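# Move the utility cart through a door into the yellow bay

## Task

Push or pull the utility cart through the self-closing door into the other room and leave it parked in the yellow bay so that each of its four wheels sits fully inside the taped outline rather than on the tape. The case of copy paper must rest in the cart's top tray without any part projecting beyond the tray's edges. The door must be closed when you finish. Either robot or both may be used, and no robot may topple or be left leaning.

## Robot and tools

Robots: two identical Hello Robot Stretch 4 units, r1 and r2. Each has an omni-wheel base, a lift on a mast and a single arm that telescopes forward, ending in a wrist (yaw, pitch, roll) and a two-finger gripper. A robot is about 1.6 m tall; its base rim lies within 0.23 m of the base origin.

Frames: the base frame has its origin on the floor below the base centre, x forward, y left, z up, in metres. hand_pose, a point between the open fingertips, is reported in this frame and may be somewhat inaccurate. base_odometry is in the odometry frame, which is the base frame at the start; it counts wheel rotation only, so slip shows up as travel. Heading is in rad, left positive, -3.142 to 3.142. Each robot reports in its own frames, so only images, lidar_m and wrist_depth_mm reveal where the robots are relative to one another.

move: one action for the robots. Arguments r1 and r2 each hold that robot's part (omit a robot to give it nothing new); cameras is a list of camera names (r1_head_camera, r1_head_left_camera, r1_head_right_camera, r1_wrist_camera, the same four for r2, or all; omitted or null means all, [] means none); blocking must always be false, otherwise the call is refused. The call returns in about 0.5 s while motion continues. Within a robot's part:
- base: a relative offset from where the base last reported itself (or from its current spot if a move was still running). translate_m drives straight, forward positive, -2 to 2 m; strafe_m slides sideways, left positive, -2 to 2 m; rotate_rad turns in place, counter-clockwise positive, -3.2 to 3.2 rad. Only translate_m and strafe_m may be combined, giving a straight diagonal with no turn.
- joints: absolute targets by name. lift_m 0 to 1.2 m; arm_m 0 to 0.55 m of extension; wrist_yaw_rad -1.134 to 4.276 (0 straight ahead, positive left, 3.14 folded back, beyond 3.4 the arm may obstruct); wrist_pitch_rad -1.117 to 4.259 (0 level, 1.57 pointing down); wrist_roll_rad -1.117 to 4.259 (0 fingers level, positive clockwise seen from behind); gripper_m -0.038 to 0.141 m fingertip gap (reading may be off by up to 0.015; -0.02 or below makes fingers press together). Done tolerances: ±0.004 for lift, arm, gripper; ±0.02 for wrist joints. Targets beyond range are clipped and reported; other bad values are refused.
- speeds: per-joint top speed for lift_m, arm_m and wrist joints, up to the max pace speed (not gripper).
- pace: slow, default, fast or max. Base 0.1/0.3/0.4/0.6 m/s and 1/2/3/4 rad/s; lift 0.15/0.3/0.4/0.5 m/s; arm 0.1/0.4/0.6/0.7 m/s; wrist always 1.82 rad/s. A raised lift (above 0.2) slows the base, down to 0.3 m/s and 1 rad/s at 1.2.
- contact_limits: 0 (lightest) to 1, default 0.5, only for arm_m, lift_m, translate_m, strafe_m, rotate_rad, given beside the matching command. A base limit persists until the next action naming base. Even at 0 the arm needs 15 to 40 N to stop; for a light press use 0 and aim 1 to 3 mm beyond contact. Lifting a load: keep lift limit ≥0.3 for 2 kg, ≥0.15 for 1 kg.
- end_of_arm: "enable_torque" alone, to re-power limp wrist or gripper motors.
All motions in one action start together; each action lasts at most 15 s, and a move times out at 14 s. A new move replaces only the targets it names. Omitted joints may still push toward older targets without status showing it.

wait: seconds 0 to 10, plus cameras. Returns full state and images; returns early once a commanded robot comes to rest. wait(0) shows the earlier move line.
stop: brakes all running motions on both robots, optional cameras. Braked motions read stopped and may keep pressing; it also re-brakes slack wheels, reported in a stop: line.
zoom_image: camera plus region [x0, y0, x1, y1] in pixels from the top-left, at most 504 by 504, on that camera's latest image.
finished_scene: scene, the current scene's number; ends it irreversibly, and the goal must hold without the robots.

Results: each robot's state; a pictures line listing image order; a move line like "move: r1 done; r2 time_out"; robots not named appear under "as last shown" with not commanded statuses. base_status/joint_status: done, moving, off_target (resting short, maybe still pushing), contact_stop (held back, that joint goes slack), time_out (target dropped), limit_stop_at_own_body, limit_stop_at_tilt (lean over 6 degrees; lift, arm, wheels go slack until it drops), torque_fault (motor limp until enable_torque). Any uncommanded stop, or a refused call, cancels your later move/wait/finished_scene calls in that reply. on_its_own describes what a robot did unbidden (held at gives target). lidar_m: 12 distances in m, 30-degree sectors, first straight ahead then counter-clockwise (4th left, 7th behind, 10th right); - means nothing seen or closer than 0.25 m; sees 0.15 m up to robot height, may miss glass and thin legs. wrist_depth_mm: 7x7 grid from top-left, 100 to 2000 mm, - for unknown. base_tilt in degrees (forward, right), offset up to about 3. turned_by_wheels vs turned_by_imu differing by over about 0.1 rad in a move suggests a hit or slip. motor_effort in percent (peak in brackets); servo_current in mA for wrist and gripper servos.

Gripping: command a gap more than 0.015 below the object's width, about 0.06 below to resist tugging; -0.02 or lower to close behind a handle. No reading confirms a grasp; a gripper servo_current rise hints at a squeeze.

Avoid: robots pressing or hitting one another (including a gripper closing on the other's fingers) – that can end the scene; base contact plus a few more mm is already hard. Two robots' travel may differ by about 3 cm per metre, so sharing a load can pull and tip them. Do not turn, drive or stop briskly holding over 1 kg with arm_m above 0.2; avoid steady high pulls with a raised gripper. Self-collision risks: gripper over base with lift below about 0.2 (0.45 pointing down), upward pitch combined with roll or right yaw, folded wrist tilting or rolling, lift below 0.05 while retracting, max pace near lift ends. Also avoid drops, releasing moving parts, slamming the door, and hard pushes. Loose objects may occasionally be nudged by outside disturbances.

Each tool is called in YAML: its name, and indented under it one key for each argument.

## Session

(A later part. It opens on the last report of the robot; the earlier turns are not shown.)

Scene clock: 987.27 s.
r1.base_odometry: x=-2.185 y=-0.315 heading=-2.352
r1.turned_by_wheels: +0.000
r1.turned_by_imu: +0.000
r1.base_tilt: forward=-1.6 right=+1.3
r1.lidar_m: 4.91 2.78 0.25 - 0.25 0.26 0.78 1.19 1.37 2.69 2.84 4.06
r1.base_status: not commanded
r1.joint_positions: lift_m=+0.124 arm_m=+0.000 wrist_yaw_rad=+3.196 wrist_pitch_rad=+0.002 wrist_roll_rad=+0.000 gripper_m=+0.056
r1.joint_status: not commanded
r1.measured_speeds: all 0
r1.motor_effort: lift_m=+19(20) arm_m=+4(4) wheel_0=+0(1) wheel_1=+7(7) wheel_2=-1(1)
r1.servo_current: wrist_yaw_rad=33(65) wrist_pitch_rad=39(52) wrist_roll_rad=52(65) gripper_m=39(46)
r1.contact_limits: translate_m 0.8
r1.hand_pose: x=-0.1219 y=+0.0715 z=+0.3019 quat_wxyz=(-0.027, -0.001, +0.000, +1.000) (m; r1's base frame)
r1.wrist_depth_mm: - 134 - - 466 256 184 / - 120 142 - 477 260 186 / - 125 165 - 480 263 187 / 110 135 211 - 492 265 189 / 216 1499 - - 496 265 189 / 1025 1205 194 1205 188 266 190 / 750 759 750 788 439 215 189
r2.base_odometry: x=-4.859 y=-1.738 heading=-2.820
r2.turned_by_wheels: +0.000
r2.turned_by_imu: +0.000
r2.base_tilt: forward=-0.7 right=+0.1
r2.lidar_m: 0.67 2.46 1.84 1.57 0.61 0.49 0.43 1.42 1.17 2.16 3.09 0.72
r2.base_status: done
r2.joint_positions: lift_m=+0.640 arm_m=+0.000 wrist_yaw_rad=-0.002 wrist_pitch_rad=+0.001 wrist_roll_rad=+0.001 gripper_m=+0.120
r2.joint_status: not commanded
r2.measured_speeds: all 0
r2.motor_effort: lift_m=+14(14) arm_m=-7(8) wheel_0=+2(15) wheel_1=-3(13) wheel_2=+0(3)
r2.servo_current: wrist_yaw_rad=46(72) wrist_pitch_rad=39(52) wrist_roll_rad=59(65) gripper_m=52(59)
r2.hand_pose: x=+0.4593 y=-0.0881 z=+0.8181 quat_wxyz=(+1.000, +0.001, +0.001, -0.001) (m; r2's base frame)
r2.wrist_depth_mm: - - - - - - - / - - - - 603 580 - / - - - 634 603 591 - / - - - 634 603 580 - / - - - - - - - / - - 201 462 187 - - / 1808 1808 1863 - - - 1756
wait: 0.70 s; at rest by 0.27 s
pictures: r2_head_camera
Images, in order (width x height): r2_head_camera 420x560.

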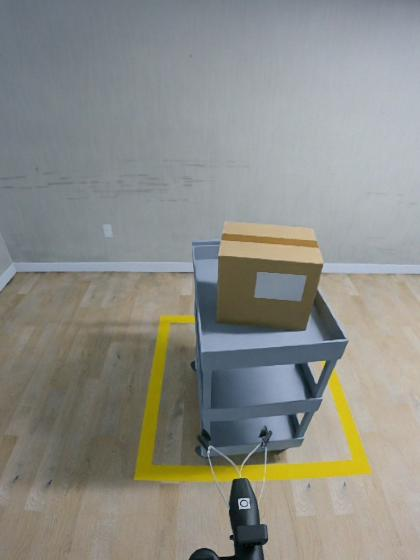

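move:
  r2: {"base":{"strafe_m":-0.1},"joints":{"arm_m":0.19}}
  blocking: false
  cameras: []

wait:
  seconds: 3
  cameras: []

move:
  r2: {"base":{"translate_m":0.27},"pace":"slow"}
  blocking: false
  cameras: []

wait:
  seconds: 5
  cameras: ["r2_head_camera"]

Scene clock: 997.90 s.
move: r2 moving
r1: as last shown
r1.lidar_m: 4.91 2.79 0.25 - 0.25 0.27 0.78 1.20 1.35 2.68 2.85 4.05
r1.motor_effort: lift_m=+20(20) arm_m=+4(4) wheel_0=+0(1) wheel_1=+7(7) wheel_2=-1(1)
r1.servo_current: wrist_yaw_rad=72(72) wrist_pitch_rad=46(46) wrist_roll_rad=52(72) gripper_m=46(46)
r1.contact_limits: translate_m 0.8
r1.wrist_depth_mm: - 134 - - 466 255 185 / - 120 142 - 473 260 186 / - 125 165 - 488 263 187 / 110 135 211 - 488 265 189 / 214 1499 - - 500 266 190 / 1025 1205 194 1160 187 265 190 / 750 741 750 788 439 213 190
r2.base_odometry: x=-4.870 y=-1.704 heading=-2.820
r2.turned_by_wheels: +0.000
r2.turned_by_imu: +0.000
r2.base_tilt: forward=-0.7 right=+0.1
r2.lidar_m: 0.67 2.48 1.86 1.59 0.66 0.49 0.45 1.36 1.13 2.21 3.06 0.73
r2.base_status: strafe_m moving
r2.joint_positions: lift_m=+0.640 arm_m=+0.051 wrist_yaw_rad=-0.002 wrist_pitch_rad=+0.001 wrist_roll_rad=+0.001 gripper_m=+0.120
r2.joint_status: arm_m moving
r2.measured_speeds: translate_m=+0.001 strafe_m=-0.143 rotate_rad=-0.004 lift_m=+0.000 arm_m=+0.195 wrist_yaw_rad=+0.000 wrist_pitch_rad=+0.000 wrist_roll_rad=+0.000
r2.motor_effort: lift_m=+14(14) arm_m=+2(10) wheel_0=+8(13) wheel_1=-9(12) wheel_2=+1(1)
r2.servo_current: wrist_yaw_rad=39(59) wrist_pitch_rad=46(46) wrist_roll_rad=52(59) gripper_m=52(59)
r2.hand_pose: x=+0.5097 y=-0.0881 z=+0.8181 quat_wxyz=(+1.000, +0.001, +0.001, -0.001) (m; r2's base frame)
r2.wrist_depth_mm: - - - - - - - / - - - 580 554 535 - / - - - 585 559 535 - / - - - 591 564 549 - / - - - - 220 - - / - - 201 - 193 - - / 1863 1708 1708 - - - 1756
pictures: none
No camera images: "cameras" was empty.

Scene clock: 999.07 s.
earlier move: r2 done
r1.base_odometry: x=-2.185 y=-0.315 heading=-2.352
r1.turned_by_wheels: +0.000
r1.turned_by_imu: +0.000
r1.base_tilt: forward=-1.6 right=+1.3
r1.lidar_m: 4.87 2.77 0.25 - 0.25 0.26 0.80 1.19 1.33 2.67 2.83 4.04
r1.base_status: not commanded
r1.joint_positions: lift_m=+0.124 arm_m=+0.000 wrist_yaw_rad=+3.196 wrist_pitch_rad=+0.002 wrist_roll_rad=+0.000 gripper_m=+0.056
r1.joint_status: not commanded
r1.measured_speeds: all 0
r1.motor_effort: lift_m=+20(20) arm_m=+4(4) wheel_0=+0(1) wheel_1=+7(7) wheel_2=-1(1)
r1.servo_current: wrist_yaw_rad=39(72) wrist_pitch_rad=46(46) wrist_roll_rad=52(72) gripper_m=39(46)
r1.contact_limits: translate_m 0.8
r1.hand_pose: x=-0.1219 y=+0.0715 z=+0.3019 quat_wxyz=(-0.027, -0.001, +0.000, +1.000) (m; r1's base frame)
r1.wrist_depth_mm: - 134 - - 469 256 183 / - 120 142 - 477 260 186 / - 125 166 - 484 264 188 / 110 135 211 - 488 265 189 / 215 1464 - - 492 266 190 / 1008 1205 193 1160 188 265 190 / 768 759 750 788 439 215 190
r2.base_odometry: x=-4.890 y=-1.644 heading=-2.820
r2.turned_by_wheels: +0.000
r2.turned_by_imu: +0.000
r2.base_tilt: forward=-0.7 right=+0.1
r2.lidar_m: 0.68 2.49 1.95 1.58 0.63 0.47 0.47 1.31 1.07 2.23 3.01 0.72
r2.base_status: done
r2.joint_positions: lift_m=+0.640 arm_m=+0.190 wrist_yaw_rad=-0.002 wrist_pitch_rad=+0.001 wrist_roll_rad=+0.001 gripper_m=+0.120
r2.joint_status: all done
r2.measured_speeds: all 0
r2.motor_effort: lift_m=+14(14) arm_m=+8(11) wheel_0=+3(13) wheel_1=-2(12) wheel_2=+0(1)
r2.servo_current: wrist_yaw_rad=46(59) wrist_pitch_rad=39(52) wrist_roll_rad=52(65) gripper_m=52(59)
r2.hand_pose: x=+0.6489 y=-0.0881 z=+0.8181 quat_wxyz=(+1.000, +0.001, +0.001, -0.001) (m; r2's base frame)
r2.wrist_depth_mm: - - 439 424 402 387 - / - - 445 424 402 389 - / - - 445 427 404 392 - / - - - 430 410 397 - / - - - - - - - / - 214 194 - 186 - - / 1863 281 1576 - - 1661 1661
wait: 1.17 of 3 s (r2 has come to rest)
pictures: none
No camera images: "cameras" was empty.

Scene clock: 999.57 s.
move: r2 moving
r1: as last shown
r1.base_tilt: forward=-1.6 right=+1.2
r1.lidar_m: 4.90 2.80 0.25 - 0.25 0.28 0.81 1.17 1.37 2.70 2.84 4.07
r1.motor_effort: lift_m=+19(20) arm_m=+4(4) wheel_0=+0(1) wheel_1=+7(7) wheel_2=-1(1)
r1.servo_current: wrist_yaw_rad=46(72) wrist_pitch_rad=39(46) wrist_roll_rad=39(59) gripper_m=46(46)
r1.contact_limits: translate_m 0.8
r1.wrist_depth_mm: - 135 - - 462 257 184 / - 120 142 - 477 259 186 / - 125 165 - 477 263 189 / 110 135 210 - 496 265 189 / 214 1499 - - 500 267 190 / 991 1205 194 1182 187 266 190 / 741 750 750 788 439 214 190
r2.base_odometry: x=-4.902 y=-1.647 heading=-2.820
r2.turned_by_wheels: +0.000
r2.turned_by_imu: +0.000
r2.base_tilt: forward=-0.7 right=+0.1
r2.lidar_m: 0.64 2.45 1.93 1.65 0.63 0.49 0.44 1.27 1.10 2.31 3.00 0.70
r2.base_status: translate_m moving
r2.joint_positions: lift_m=+0.640 arm_m=+0.190 wrist_yaw_rad=-0.002 wrist_pitch_rad=+0.001 wrist_roll_rad=+0.001 gripper_m=+0.120
r2.joint_status: not commanded
r2.measured_speeds: translate_m=+0.049 strafe_m=+0.000 rotate_rad=+0.000 lift_m=+0.000 arm_m=+0.000 wrist_yaw_rad=+0.000 wrist_pitch_rad=+0.000 wrist_roll_rad=+0.000
r2.motor_effort: lift_m=+14(14) arm_m=+8(8) wheel_0=+10(10) wheel_1=+5(6) wheel_2=-7(10)
r2.servo_current: wrist_yaw_rad=46(46) wrist_pitch_rad=33(39) wrist_roll_rad=39(59) gripper_m=52(59)
r2.hand_pose: x=+0.6489 y=-0.0881 z=+0.8181 quat_wxyz=(+1.000, +0.001, +0.001, -0.001) (m; r2's base frame)
r2.wrist_depth_mm: - - 430 410 389 377 - / - - 427 413 397 379 - / - - 436 418 399 384 - / - - - 415 399 382 - / - - - - - - - / - 188 195 - 186 - - / 1863 271 1618 - - 1708 1661
pictures: none
No camera images: "cameras" was empty.

Scene clock: 1003.03 s.
earlier move: r2 done
r1.base_odometry: x=-2.185 y=-0.315 heading=-2.352
r1.turned_by_wheels: +0.000
r1.turned_by_imu: +0.000
r1.base_tilt: forward=-1.6 right=+1.3
r1.lidar_m: 4.89 2.81 0.25 - 0.25 0.27 0.79 1.22 1.36 2.68 2.86 4.06
r1.base_status: not commanded
r1.joint_positions: lift_m=+0.124 arm_m=+0.000 wrist_yaw_rad=+3.196 wrist_pitch_rad=+0.002 wrist_roll_rad=+0.000 gripper_m=+0.056
r1.joint_status: not commanded
r1.measured_speeds: all 0
r1.motor_effort: lift_m=+20(20) arm_m=+4(5) wheel_0=+0(1) wheel_1=+7(7) wheel_2=-1(1)
r1.servo_current: wrist_yaw_rad=52(78) wrist_pitch_rad=39(52) wrist_roll_rad=46(65) gripper_m=39(52)
r1.contact_limits: translate_m 0.8
r1.hand_pose: x=-0.1219 y=+0.0715 z=+0.3019 quat_wxyz=(-0.027, -0.001, +0.000, +1.000) (m; r1's base frame)
r1.wrist_depth_mm: - 135 - - 466 255 185 / - 120 142 - 480 259 186 / - 125 165 - 484 264 189 / 110 135 211 - 492 265 189 / 215 1756 1983 - 492 266 190 / 1008 1205 194 1182 187 267 189 / 759 759 750 778 439 216 190
r2.base_odometry: x=-5.146 y=-1.729 heading=-2.820
r2.turned_by_wheels: +0.000
r2.turned_by_imu: -0.001
r2.base_tilt: forward=-0.7 right=+0.0
r2.lidar_m: 0.67 2.21 1.95 1.89 1.01 0.76 0.72 1.29 1.22 2.85 2.83 0.67
r2.base_status: done
r2.joint_positions: lift_m=+0.640 arm_m=+0.190 wrist_yaw_rad=-0.006 wrist_pitch_rad=+0.001 wrist_roll_rad=+0.001 gripper_m=+0.120
r2.joint_status: not commanded
r2.measured_speeds: all 0
r2.motor_effort: lift_m=+14(15) arm_m=+7(8) wheel_0=+3(13) wheel_1=+3(10) wheel_2=-7(18)
r2.servo_current: wrist_yaw_rad=39(72) wrist_pitch_rad=46(46) wrist_roll_rad=52(59) gripper_m=52(59)
r2.hand_pose: x=+0.6485 y=-0.0892 z=+0.8181 quat_wxyz=(+1.000, +0.001, +0.001, -0.003) (m; r2's base frame)
r2.wrist_depth_mm: - - - 427 394 362 340 / - - - 430 402 364 342 / - - - 430 404 368 345 / - - - - 404 368 - / - - - - - - - / - 185 197 - 190 - - / 1708 1618 282 - - - -
wait: 3.47 of 5 s (r2 has come to rest)
pictures: r2_head_camera
Images, in order (width x height): r2_head_camera 420x560.

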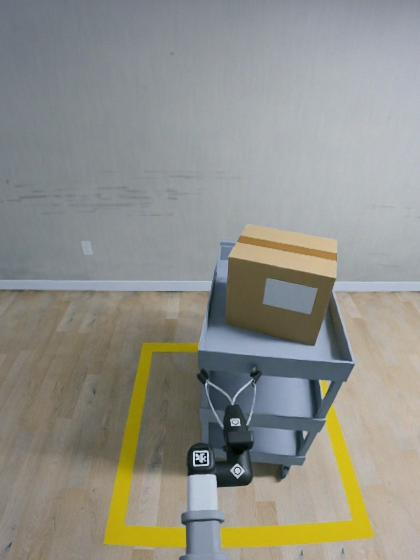

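move:
  r2: {"base":{"translate_m":-0.35},"joints":{"arm_m":0.0},"pace":"slow"}
  blocking: false
  cameras: []

move:
  r1: {"base":{"translate_m":0.9}}
  blocking: false
  cameras: []

wait:
  seconds: 6
  cameras: ["r2_head_camera"]

move:
  r2: {"base":{"strafe_m":0.5}}
  blocking: false
  cameras: []

wait:
  seconds: 4
  cameras: ["r2_head_camera"]

Scene clock: 1013.90 s.
move: r2 moving
r1: as last shown
r1.lidar_m: 4.91 2.76 0.25 - 0.25 0.28 0.80 1.18 1.37 2.69 2.85 4.07
r1.motor_effort: lift_m=+20(20) arm_m=+4(4) wheel_0=+0(0) wheel_1=+7(7) wheel_2=-1(1)
r1.servo_current: wrist_yaw_rad=39(59) wrist_pitch_rad=39(46) wrist_roll_rad=65(65) gripper_m=46(46)
r1.contact_limits: translate_m 0.8
r1.wrist_depth_mm: - 134 - - 466 256 184 / - 120 142 - 473 259 185 / - 125 165 - 480 263 188 / 110 135 211 - 488 265 189 / 215 1708 1921 - 496 266 191 / 1008 1205 194 1182 187 266 190 / 741 750 750 798 436 213 190
r2.base_odometry: x=-5.135 y=-1.725 heading=-2.820
r2.turned_by_wheels: +0.000
r2.turned_by_imu: +0.000
r2.base_tilt: forward=-0.7 right=+0.1
r2.lidar_m: 0.68 2.21 1.93 1.87 1.00 0.74 0.70 1.29 1.22 2.86 2.87 0.68
r2.base_status: translate_m moving
r2.joint_positions: lift_m=+0.640 arm_m=+0.178 wrist_yaw_rad=-0.003 wrist_pitch_rad=+0.001 wrist_roll_rad=+0.001 gripper_m=+0.120
r2.joint_status: arm_m moving
r2.measured_speeds: translate_m=-0.048 strafe_m=+0.000 rotate_rad=+0.000 lift_m=+0.000 arm_m=-0.049 wrist_yaw_rad=+0.000 wrist_pitch_rad=+0.000 wrist_roll_rad=+0.000
r2.motor_effort: lift_m=+14(14) arm_m=-7(9) wheel_0=-8(8) wheel_1=-5(7) wheel_2=+9(11)
r2.servo_current: wrist_yaw_rad=39(59) wrist_pitch_rad=39(46) wrist_roll_rad=46(59) gripper_m=46(59)
r2.hand_pose: x=+0.6366 y=-0.0882 z=+0.8181 quat_wxyz=(+1.000, +0.001, +0.001, -0.001) (m; r2's base frame)
r2.wrist_depth_mm: - - - 452 418 379 353 / - - - 449 421 382 357 / - - - 452 424 387 357 / - - - - 427 387 - / - - - - - - - / - 186 196 - 185 - - / 1756 1708 306 - - - -
pictures: none
No camera images: "cameras" was empty.

Scene clock: 1014.40 s.
earlier move: r2 moving
move: r1 moving
r1.base_odometry: x=-2.207 y=-0.337 heading=-2.351
r1.turned_by_wheels: +0.000
r1.turned_by_imu: +0.000
r1.base_tilt: forward=-1.6 right=+1.3
r1.lidar_m: 4.87 2.75 2.11 2.12 0.25 0.26 0.81 1.22 1.40 2.68 2.86 4.05
r1.base_status: translate_m moving
r1.joint_positions: lift_m=+0.124 arm_m=+0.000 wrist_yaw_rad=+3.196 wrist_pitch_rad=+0.002 wrist_roll_rad=+0.000 gripper_m=+0.056
r1.joint_status: not commanded
r1.measured_speeds: translate_m=+0.123 strafe_m=-0.001 rotate_rad=+0.002 lift_m=+0.000 arm_m=+0.000 wrist_yaw_rad=+0.000 wrist_pitch_rad=+0.000 wrist_roll_rad=+0.000
r1.motor_effort: lift_m=+19(20) arm_m=+4(4) wheel_0=+4(6) wheel_1=+9(11) wheel_2=-8(9)
r1.servo_current: wrist_yaw_rad=39(52) wrist_pitch_rad=39(46) wrist_roll_rad=52(59) gripper_m=39(46)
r1.hand_pose: x=-0.1219 y=+0.0715 z=+0.3019 quat_wxyz=(-0.027, -0.001, +0.000, +1.000) (m; r1's base frame)
r1.wrist_depth_mm: - 135 - - 466 256 185 / - 120 141 - 477 262 185 / - 126 162 - 488 264 188 / 110 135 210 - 492 265 189 / 214 1708 1921 - 500 266 190 / 991 1205 193 1182 188 267 190 / 759 768 750 778 439 215 190
r2.base_odometry: x=-5.099 y=-1.713 heading=-2.821
r2.turned_by_wheels: +0.000
r2.turned_by_imu: +0.000
r2.base_tilt: forward=-0.7 right=+0.1
r2.lidar_m: 0.73 2.24 1.92 1.89 0.95 0.69 0.67 1.28 1.23 2.84 2.90 0.74
r2.base_status: translate_m moving
r2.joint_positions: lift_m=+0.640 arm_m=+0.140 wrist_yaw_rad=-0.003 wrist_pitch_rad=+0.001 wrist_roll_rad=+0.001 gripper_m=+0.120
r2.joint_status: arm_m moving
r2.measured_speeds: translate_m=-0.099 strafe_m=+0.000 rotate_rad=-0.002 lift_m=+0.000 arm_m=-0.099 wrist_yaw_rad=+0.000 wrist_pitch_rad=+0.000 wrist_roll_rad=+0.000
r2.motor_effort: lift_m=+14(14) arm_m=-6(11) wheel_0=-8(8) wheel_1=-7(7) wheel_2=+9(11)
r2.servo_current: wrist_yaw_rad=52(52) wrist_pitch_rad=46(46) wrist_roll_rad=59(59) gripper_m=65(65)
r2.hand_pose: x=+0.5989 y=-0.0882 z=+0.8181 quat_wxyz=(+1.000, +0.001, +0.001, -0.001) (m; r2's base frame)
r2.wrist_depth_mm: - - - - 477 436 410 / - - - 521 488 442 415 / - - - 525 492 445 415 / - - - - 488 445 418 / - - - - - - - / - 186 196 163 185 - - / 1661 1618 1618 - - - -
pictures: none
No camera images: "cameras" was empty.

Scene clock: 1018.20 s.
earlier move: r1 moving; r2 done
r1.base_odometry: x=-2.818 y=-0.954 heading=-2.351
r1.turned_by_wheels: +0.000
r1.turned_by_imu: +0.001
r1.base_tilt: forward=-1.6 right=+1.2
r1.lidar_m: 4.02 2.70 2.05 1.98 2.11 1.79 1.37 1.21 2.70 2.74 2.90 4.12
r1.base_status: translate_m moving
r1.joint_positions: lift_m=+0.124 arm_m=+0.000 wrist_yaw_rad=+3.196 wrist_pitch_rad=+0.002 wrist_roll_rad=+0.000 gripper_m=+0.056
r1.joint_status: not commanded
r1.measured_speeds: all 0
r1.motor_effort: lift_m=+19(20) arm_m=+4(4) wheel_0=+1(7) wheel_1=+2(12) wheel_2=+1(11)
r1.servo_current: wrist_yaw_rad=46(72) wrist_pitch_rad=46(52) wrist_roll_rad=59(72) gripper_m=33(52)
r1.hand_pose: x=-0.1219 y=+0.0715 z=+0.3019 quat_wxyz=(-0.027, -0.001, +0.000, +1.000) (m; r1's base frame)
r1.wrist_depth_mm: - 135 - - - - - / - 122 135 - - - - / - 124 178 - - - - / 110 135 193 - - - - / 216 - - 1661 1618 1576 1708 / 1008 1229 192 1182 187 1118 1098 / 759 759 750 798 778 759 750
r2.base_odometry: x=-4.814 y=-1.618 heading=-2.820
r2.turned_by_wheels: +0.000
r2.turned_by_imu: +0.001
r2.base_tilt: forward=-0.7 right=+0.1
r2.lidar_m: 0.99 2.56 1.95 1.34 0.55 0.37 0.37 0.96 0.99 1.82 3.01 1.02
r2.base_status: done
r2.joint_positions: lift_m=+0.640 arm_m=+0.000 wrist_yaw_rad=-0.003 wrist_pitch_rad=+0.001 wrist_roll_rad=+0.001 gripper_m=+0.120
r2.joint_status: all done
r2.measured_speeds: all 0
r2.motor_effort: lift_m=+14(14) arm_m=-8(12) wheel_0=-2(9) wheel_1=-3(8) wheel_2=+6(11)
r2.servo_current: wrist_yaw_rad=52(59) wrist_pitch_rad=39(46) wrist_roll_rad=46(65) gripper_m=46(65)
r2.hand_pose: x=+0.4593 y=-0.0882 z=+0.8181 quat_wxyz=(+1.000, +0.001, +0.001, -0.001) (m; r2's base frame)
r2.wrist_depth_mm: - - - - - - - / - - - - - - - / - - - - 904 - - / - - - - - - - / - - - - - - - / - - 201 809 186 - - / 1808 1756 1863 - - - 1708
wait: 3.80 of 6 s (r2 has come to rest)
pictures: r2_head_camera
Images, in order (width x height): r2_head_camera 420x560.

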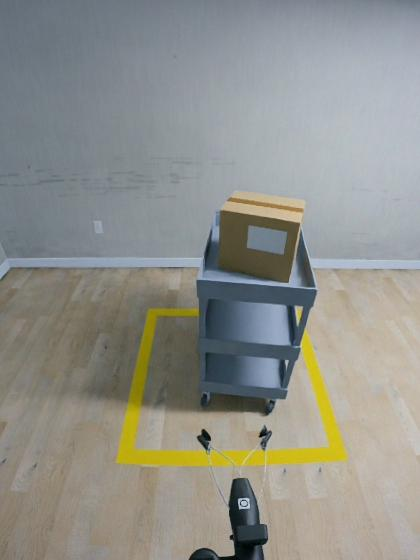

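Scene clock: 1018.70 s.
earlier move: r1 done
move: r2 moving
r1.base_odometry: x=-2.818 y=-0.954 heading=-2.351
r1.turned_by_wheels: +0.000
r1.turned_by_imu: +0.000
r1.base_tilt: forward=-1.6 right=+1.3
r1.lidar_m: 4.02 2.67 2.04 1.99 2.12 1.80 1.49 1.40 2.66 2.73 2.90 4.11
r1.base_status: done
r1.joint_positions: lift_m=+0.124 arm_m=+0.000 wrist_yaw_rad=+3.196 wrist_pitch_rad=+0.002 wrist_roll_rad=+0.000 gripper_m=+0.056
r1.joint_status: not commanded
r1.measured_speeds: all 0
r1.motor_effort: lift_m=+19(20) arm_m=+4(4) wheel_0=+2(3) wheel_1=+2(2) wheel_2=+1(1)
r1.servo_current: wrist_yaw_rad=72(72) wrist_pitch_rad=46(46) wrist_roll_rad=46(59) gripper_m=39(46)
r1.hand_pose: x=-0.1219 y=+0.0715 z=+0.3019 quat_wxyz=(-0.027, -0.001, +0.000, +1.000) (m; r1's base frame)
r1.wrist_depth_mm: - 135 - - - - - / - 122 135 - - - - / - 124 179 - - - - / 110 136 193 - - - - / 216 - - 1618 1661 1618 1708 / 1025 1205 193 1182 187 1138 1098 / 750 750 759 798 778 768 759
r2.base_odometry: x=-4.803 y=-1.653 heading=-2.820
r2.turned_by_wheels: +0.000
r2.turned_by_imu: +0.000
r2.base_tilt: forward=-0.7 right=+0.1
r2.lidar_m: 1.02 2.53 1.92 1.30 0.54 0.39 0.37 0.88 0.92 1.89 3.04 1.03
r2.base_status: strafe_m moving
r2.joint_positions: lift_m=+0.640 arm_m=+0.000 wrist_yaw_rad=-0.003 wrist_pitch_rad=+0.001 wrist_roll_rad=+0.001 gripper_m=+0.120
r2.joint_status: not commanded
r2.measured_speeds: translate_m=-0.001 strafe_m=+0.140 rotate_rad=+0.006 lift_m=+0.000 arm_m=+0.000 wrist_yaw_rad=+0.000 wrist_pitch_rad=+0.000 wrist_roll_rad=+0.000
r2.motor_effort: lift_m=+14(14) arm_m=-7(8) wheel_0=-9(12) wheel_1=+11(12) wheel_2=+0(5)
r2.servo_current: wrist_yaw_rad=46(59) wrist_pitch_rad=39(46) wrist_roll_rad=46(59) gripper_m=46(59)
r2.hand_pose: x=+0.4593 y=-0.0882 z=+0.8181 quat_wxyz=(+1.000, +0.001, +0.001, -0.001) (m; r2's base frame)
r2.wrist_depth_mm: - - - - - - - / - - - - - - - / - - - - 904 - - / - - - - - - - / - - - - - - - / - - 202 1138 186 - - / 1808 1708 1863 - - - 1756
pictures: none
No camera images: "cameras" was empty.

Scene clock: 1021.20 s.
earlier move: r2 done
r1.base_odometry: x=-2.818 y=-0.954 heading=-2.351
r1.turned_by_wheels: +0.000
r1.turned_by_imu: +0.000
r1.base_tilt: forward=-1.6 right=+1.3
r1.lidar_m: 4.00 2.67 2.04 1.99 2.11 1.82 1.73 1.80 2.71 2.75 2.89 4.12
r1.base_status: done
r1.joint_positions: lift_m=+0.124 arm_m=+0.000 wrist_yaw_rad=+3.196 wrist_pitch_rad=+0.002 wrist_roll_rad=+0.000 gripper_m=+0.056
r1.joint_status: not commanded
r1.measured_speeds: all 0
r1.motor_effort: lift_m=+19(20) arm_m=+4(4) wheel_0=+2(3) wheel_1=+2(3) wheel_2=+1(1)
r1.servo_current: wrist_yaw_rad=46(72) wrist_pitch_rad=39(52) wrist_roll_rad=39(72) gripper_m=46(46)
r1.hand_pose: x=-0.1219 y=+0.0715 z=+0.3019 quat_wxyz=(-0.027, -0.001, +0.000, +1.000) (m; r1's base frame)
r1.wrist_depth_mm: - 135 - - - - - / - 121 135 - - - - / - 124 180 - - - - / 110 136 193 - - - - / 215 - - 1661 1618 1618 1708 / 1008 1205 193 1182 187 1138 1098 / 759 750 759 788 768 759 759
r2.base_odometry: x=-4.657 y=-2.093 heading=-2.820
r2.turned_by_wheels: +0.000
r2.turned_by_imu: +0.001
r2.base_tilt: forward=-0.7 right=+0.1
r2.lidar_m: 2.43 1.86 1.45 1.26 0.52 0.34 0.36 0.39 0.53 1.75 3.35 1.14
r2.base_status: done
r2.joint_positions: lift_m=+0.640 arm_m=+0.000 wrist_yaw_rad=-0.003 wrist_pitch_rad=+0.001 wrist_roll_rad=+0.001 gripper_m=+0.120
r2.joint_status: not commanded
r2.measured_speeds: all 0
r2.motor_effort: lift_m=+14(15) arm_m=-7(8) wheel_0=+0(12) wheel_1=+2(12) wheel_2=+0(5)
r2.servo_current: wrist_yaw_rad=46(65) wrist_pitch_rad=46(46) wrist_roll_rad=46(65) gripper_m=52(59)
r2.hand_pose: x=+0.4593 y=-0.0882 z=+0.8181 quat_wxyz=(+1.000, +0.001, +0.001, -0.001) (m; r2's base frame)
r2.wrist_depth_mm: - - - - - - - / - - - - - - - / - - - - - - 904 / - - - - - - - / - - - - - - - / - - 200 - 199 809 - / 1708 1756 1863 - 1808 1756 -
wait: 2.50 of 4 s (r2 has come to rest)
pictures: r2_head_camera
Images, in order (width x height): r2_head_camera 420x560.

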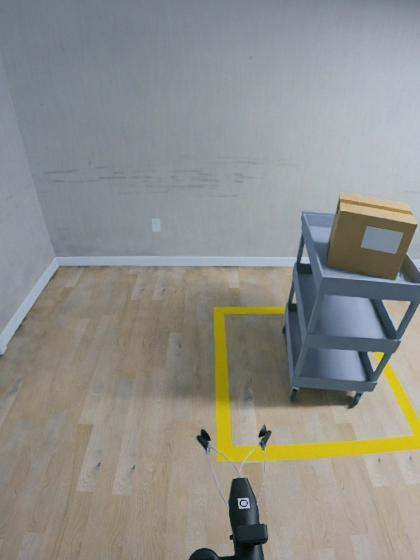

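move:
  r1: {"base":{"rotate_rad":2.6}}
  blocking: false
  cameras: []

wait:
  seconds: 8
  cameras: []

wait:
  seconds: 3
  cameras: ["r1_head_left_camera","r1_head_camera","r2_head_camera"]

zoom_image:
  camera: "r2_head_camera"
  region: [200, 180, 420, 460]

Scene clock: 1028.67 s.
move: r1 moving
r1.base_odometry: x=-2.818 y=-0.954 heading=-2.099
r1.turned_by_wheels: +0.252
r1.turned_by_imu: +0.253
r1.base_tilt: forward=-1.6 right=+1.3
r1.lidar_m: 3.71 2.24 1.97 1.99 1.99 1.75 1.76 2.12 2.74 2.75 3.25 4.02
r1.base_status: rotate_rad moving
r1.joint_positions: lift_m=+0.124 arm_m=+0.000 wrist_yaw_rad=+3.196 wrist_pitch_rad=+0.002 wrist_roll_rad=+0.000 gripper_m=+0.056
r1.joint_status: not commanded
r1.measured_speeds: translate_m=+0.000 strafe_m=+0.000 rotate_rad=+0.978 lift_m=+0.000 arm_m=+0.000 wrist_yaw_rad=+0.000 wrist_pitch_rad=+0.000 wrist_roll_rad=+0.000
r1.motor_effort: lift_m=+19(20) arm_m=+4(4) wheel_0=-6(8) wheel_1=-8(8) wheel_2=-6(7)
r1.servo_current: wrist_yaw_rad=33(72) wrist_pitch_rad=39(46) wrist_roll_rad=46(72) gripper_m=39(46)
r1.hand_pose: x=-0.1219 y=+0.0715 z=+0.3019 quat_wxyz=(-0.027, -0.001, +0.000, +1.000) (m; r1's base frame)
r1.wrist_depth_mm: - 135 - - - - - / - 121 144 - - - - / - 124 188 - - - - / 110 135 203 - - - - / 215 - - 1921 1661 1576 - / 991 1205 191 1160 187 1118 1118 / 750 759 750 788 778 759 759
r2: as last shown
r2.base_tilt: forward=-0.6 right=+0.0
r2.lidar_m: 2.44 1.86 1.44 1.26 0.49 0.36 0.37 0.39 0.57 1.73 3.31 1.17
r2.motor_effort: lift_m=+14(15) arm_m=-7(8) wheel_0=-1(1) wheel_1=+2(2) wheel_2=+0(0)
r2.servo_current: wrist_yaw_rad=52(59) wrist_pitch_rad=39(46) wrist_roll_rad=46(59) gripper_m=46(52)
r2.wrist_depth_mm: - - - - - - - / - - - - - - - / - - - - - - 904 / - - - - - - - / - - - - - - - / - - 201 - 199 798 - / 1756 1756 1921 - 1756 1708 -
pictures: none
No camera images: "cameras" was empty.

Scene clock: 1030.77 s.
earlier move: r1 done
r1.base_odometry: x=-2.818 y=-0.954 heading=+0.248
r1.turned_by_wheels: +2.347
r1.turned_by_imu: +2.360
r1.base_tilt: forward=-1.6 right=+1.3
r1.lidar_m: 1.80 1.74 1.85 2.59 2.72 2.83 4.00 4.04 2.78 2.05 1.98 2.08
r1.base_status: done
r1.joint_positions: lift_m=+0.124 arm_m=+0.000 wrist_yaw_rad=+3.196 wrist_pitch_rad=+0.002 wrist_roll_rad=+0.000 gripper_m=+0.056
r1.joint_status: not commanded
r1.measured_speeds: all 0
r1.motor_effort: lift_m=+20(20) arm_m=+4(4) wheel_0=-2(10) wheel_1=-1(10) wheel_2=+0(9)
r1.servo_current: wrist_yaw_rad=52(72) wrist_pitch_rad=46(46) wrist_roll_rad=39(72) gripper_m=39(46)
r1.hand_pose: x=-0.1219 y=+0.0715 z=+0.3019 quat_wxyz=(-0.027, -0.001, +0.000, +1.000) (m; r1's base frame)
r1.wrist_depth_mm: - 135 - - - - - / - 121 145 - - - - / - 124 189 - - - - / 110 136 204 - - - - / 216 - - - - - - / 1008 1205 195 1182 187 1118 1098 / 750 759 750 778 778 768 750
r2.base_odometry: x=-4.657 y=-2.093 heading=-2.820
r2.turned_by_wheels: +0.000
r2.turned_by_imu: +0.000
r2.base_tilt: forward=-0.6 right=+0.1
r2.lidar_m: 2.42 1.86 1.46 1.25 0.52 0.36 0.36 0.38 0.52 1.74 3.33 1.19
r2.base_status: not commanded
r2.joint_positions: lift_m=+0.640 arm_m=+0.000 wrist_yaw_rad=-0.003 wrist_pitch_rad=+0.001 wrist_roll_rad=+0.001 gripper_m=+0.120
r2.joint_status: not commanded
r2.measured_speeds: all 0
r2.motor_effort: lift_m=+14(15) arm_m=-7(8) wheel_0=+0(1) wheel_1=+2(3) wheel_2=+0(1)
r2.servo_current: wrist_yaw_rad=52(59) wrist_pitch_rad=39(52) wrist_roll_rad=46(59) gripper_m=52(59)
r2.hand_pose: x=+0.4593 y=-0.0882 z=+0.8181 quat_wxyz=(+1.000, +0.001, +0.001, -0.001) (m; r2's base frame)
r2.wrist_depth_mm: - - - - - - - / - - - - - - - / - - - - - - 904 / - - - - - - - / - - - - - - - / - - 201 - 200 798 - / 1756 1708 1863 - 1808 1708 -
wait: 2.10 of 8 s (r1 has come to rest)
pictures: none
No camera images: "cameras" was empty.

Scene clock: 1033.77 s.
r1.base_odometry: x=-2.818 y=-0.954 heading=+0.248
r1.turned_by_wheels: +0.000
r1.turned_by_imu: +0.000
r1.base_tilt: forward=-1.6 right=+1.2
r1.lidar_m: 1.81 1.75 1.83 2.59 2.71 2.87 4.01 4.02 2.77 2.07 1.98 2.09
r1.base_status: done
r1.joint_positions: lift_m=+0.124 arm_m=+0.000 wrist_yaw_rad=+3.196 wrist_pitch_rad=+0.002 wrist_roll_rad=+0.000 gripper_m=+0.056
r1.joint_status: not commanded
r1.measured_speeds: all 0
r1.motor_effort: lift_m=+20(20) arm_m=+4(4) wheel_0=-2(10) wheel_1=-1(10) wheel_2=+0(9)
r1.servo_current: wrist_yaw_rad=46(72) wrist_pitch_rad=39(46) wrist_roll_rad=52(72) gripper_m=39(46)
r1.hand_pose: x=-0.1219 y=+0.0715 z=+0.3019 quat_wxyz=(-0.027, -0.001, +0.000, +1.000) (m; r1's base frame)
r1.wrist_depth_mm: - 135 - - - - - / - 122 144 - - - - / - 124 189 - - - - / 110 135 203 - - - - / 216 - - - - - - / 1008 1205 193 1205 187 1118 1118 / 750 759 741 778 788 750 759
r2.base_odometry: x=-4.657 y=-2.093 heading=-2.820
r2.turned_by_wheels: +0.000
r2.turned_by_imu: +0.000
r2.base_tilt: forward=-0.7 right=+0.0
r2.lidar_m: 2.43 1.85 1.46 1.25 0.52 0.38 0.35 0.37 0.54 1.72 3.32 1.16
r2.base_status: not commanded
r2.joint_positions: lift_m=+0.640 arm_m=+0.000 wrist_yaw_rad=-0.003 wrist_pitch_rad=+0.001 wrist_roll_rad=+0.001 gripper_m=+0.120
r2.joint_status: not commanded
r2.measured_speeds: all 0
r2.motor_effort: lift_m=+14(15) arm_m=-7(8) wheel_0=-1(1) wheel_1=+2(3) wheel_2=+0(1)
r2.servo_current: wrist_yaw_rad=52(59) wrist_pitch_rad=39(52) wrist_roll_rad=39(59) gripper_m=46(59)
r2.hand_pose: x=+0.4593 y=-0.0882 z=+0.8181 quat_wxyz=(+1.000, +0.001, +0.001, -0.001) (m; r2's base frame)
r2.wrist_depth_mm: - - - - - - - / - - - - - - - / - - - - - - 904 / - - - - - - - / - - - - - - - / - - 200 - 199 798 - / 1756 1708 1863 - 1808 1661 -
wait: 3.00 s; at rest by 0.27 s
pictures: r1_head_camera, r1_head_left_camera, r2_head_camera
Images, in order (width x height): r1_head_camera 420x560, r1_head_left_camera 420x672, r2_head_camera 420x560.

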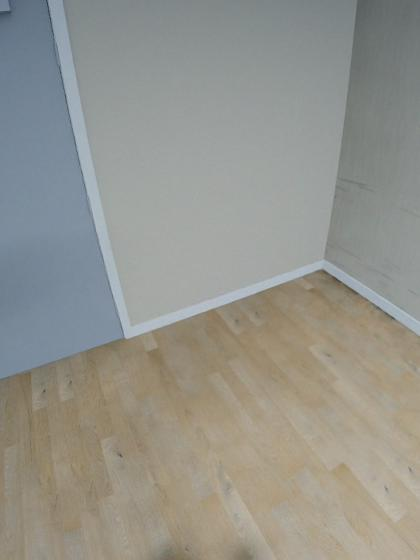

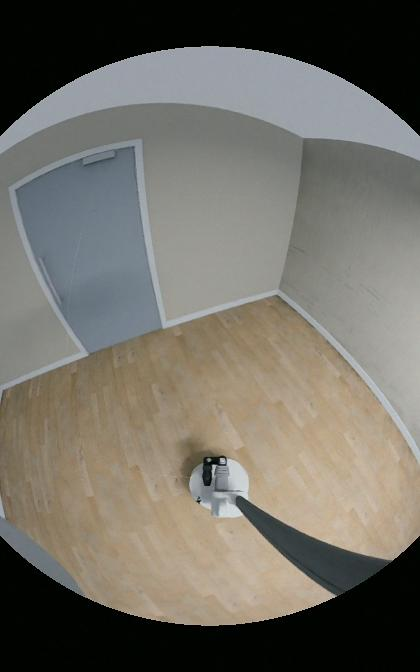

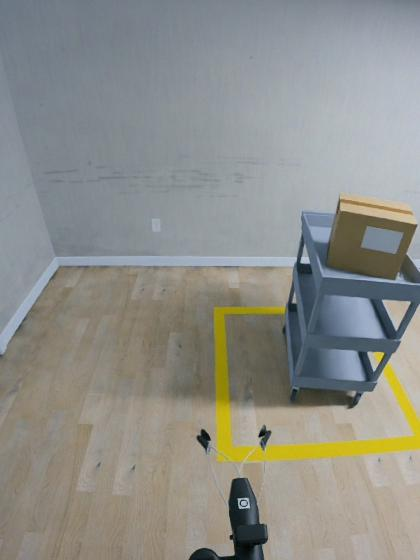

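Scaled by 1.800 from the camera's 420x560 image, which has a finer 1200x1600 frame.

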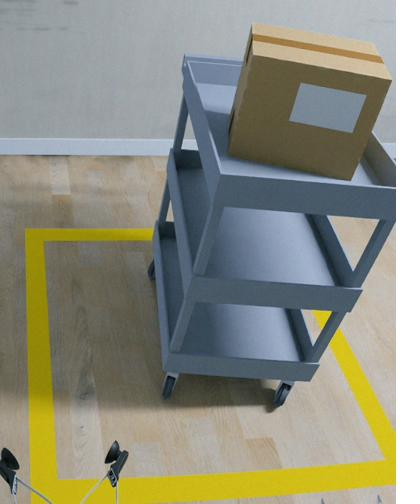

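zoom_image:
  camera: "r1_head_left_camera"
  region: [0, 130, 200, 370]

Scaled by 2.100 from the camera's 420x672 image, which has a finer 600x960 frame.

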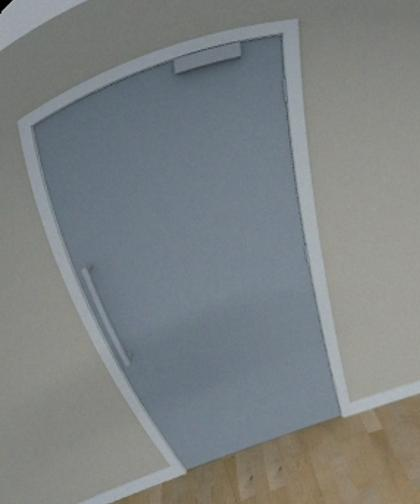

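Shut.

finished_scene:
  scene: 2

The scene is finished: the task was done.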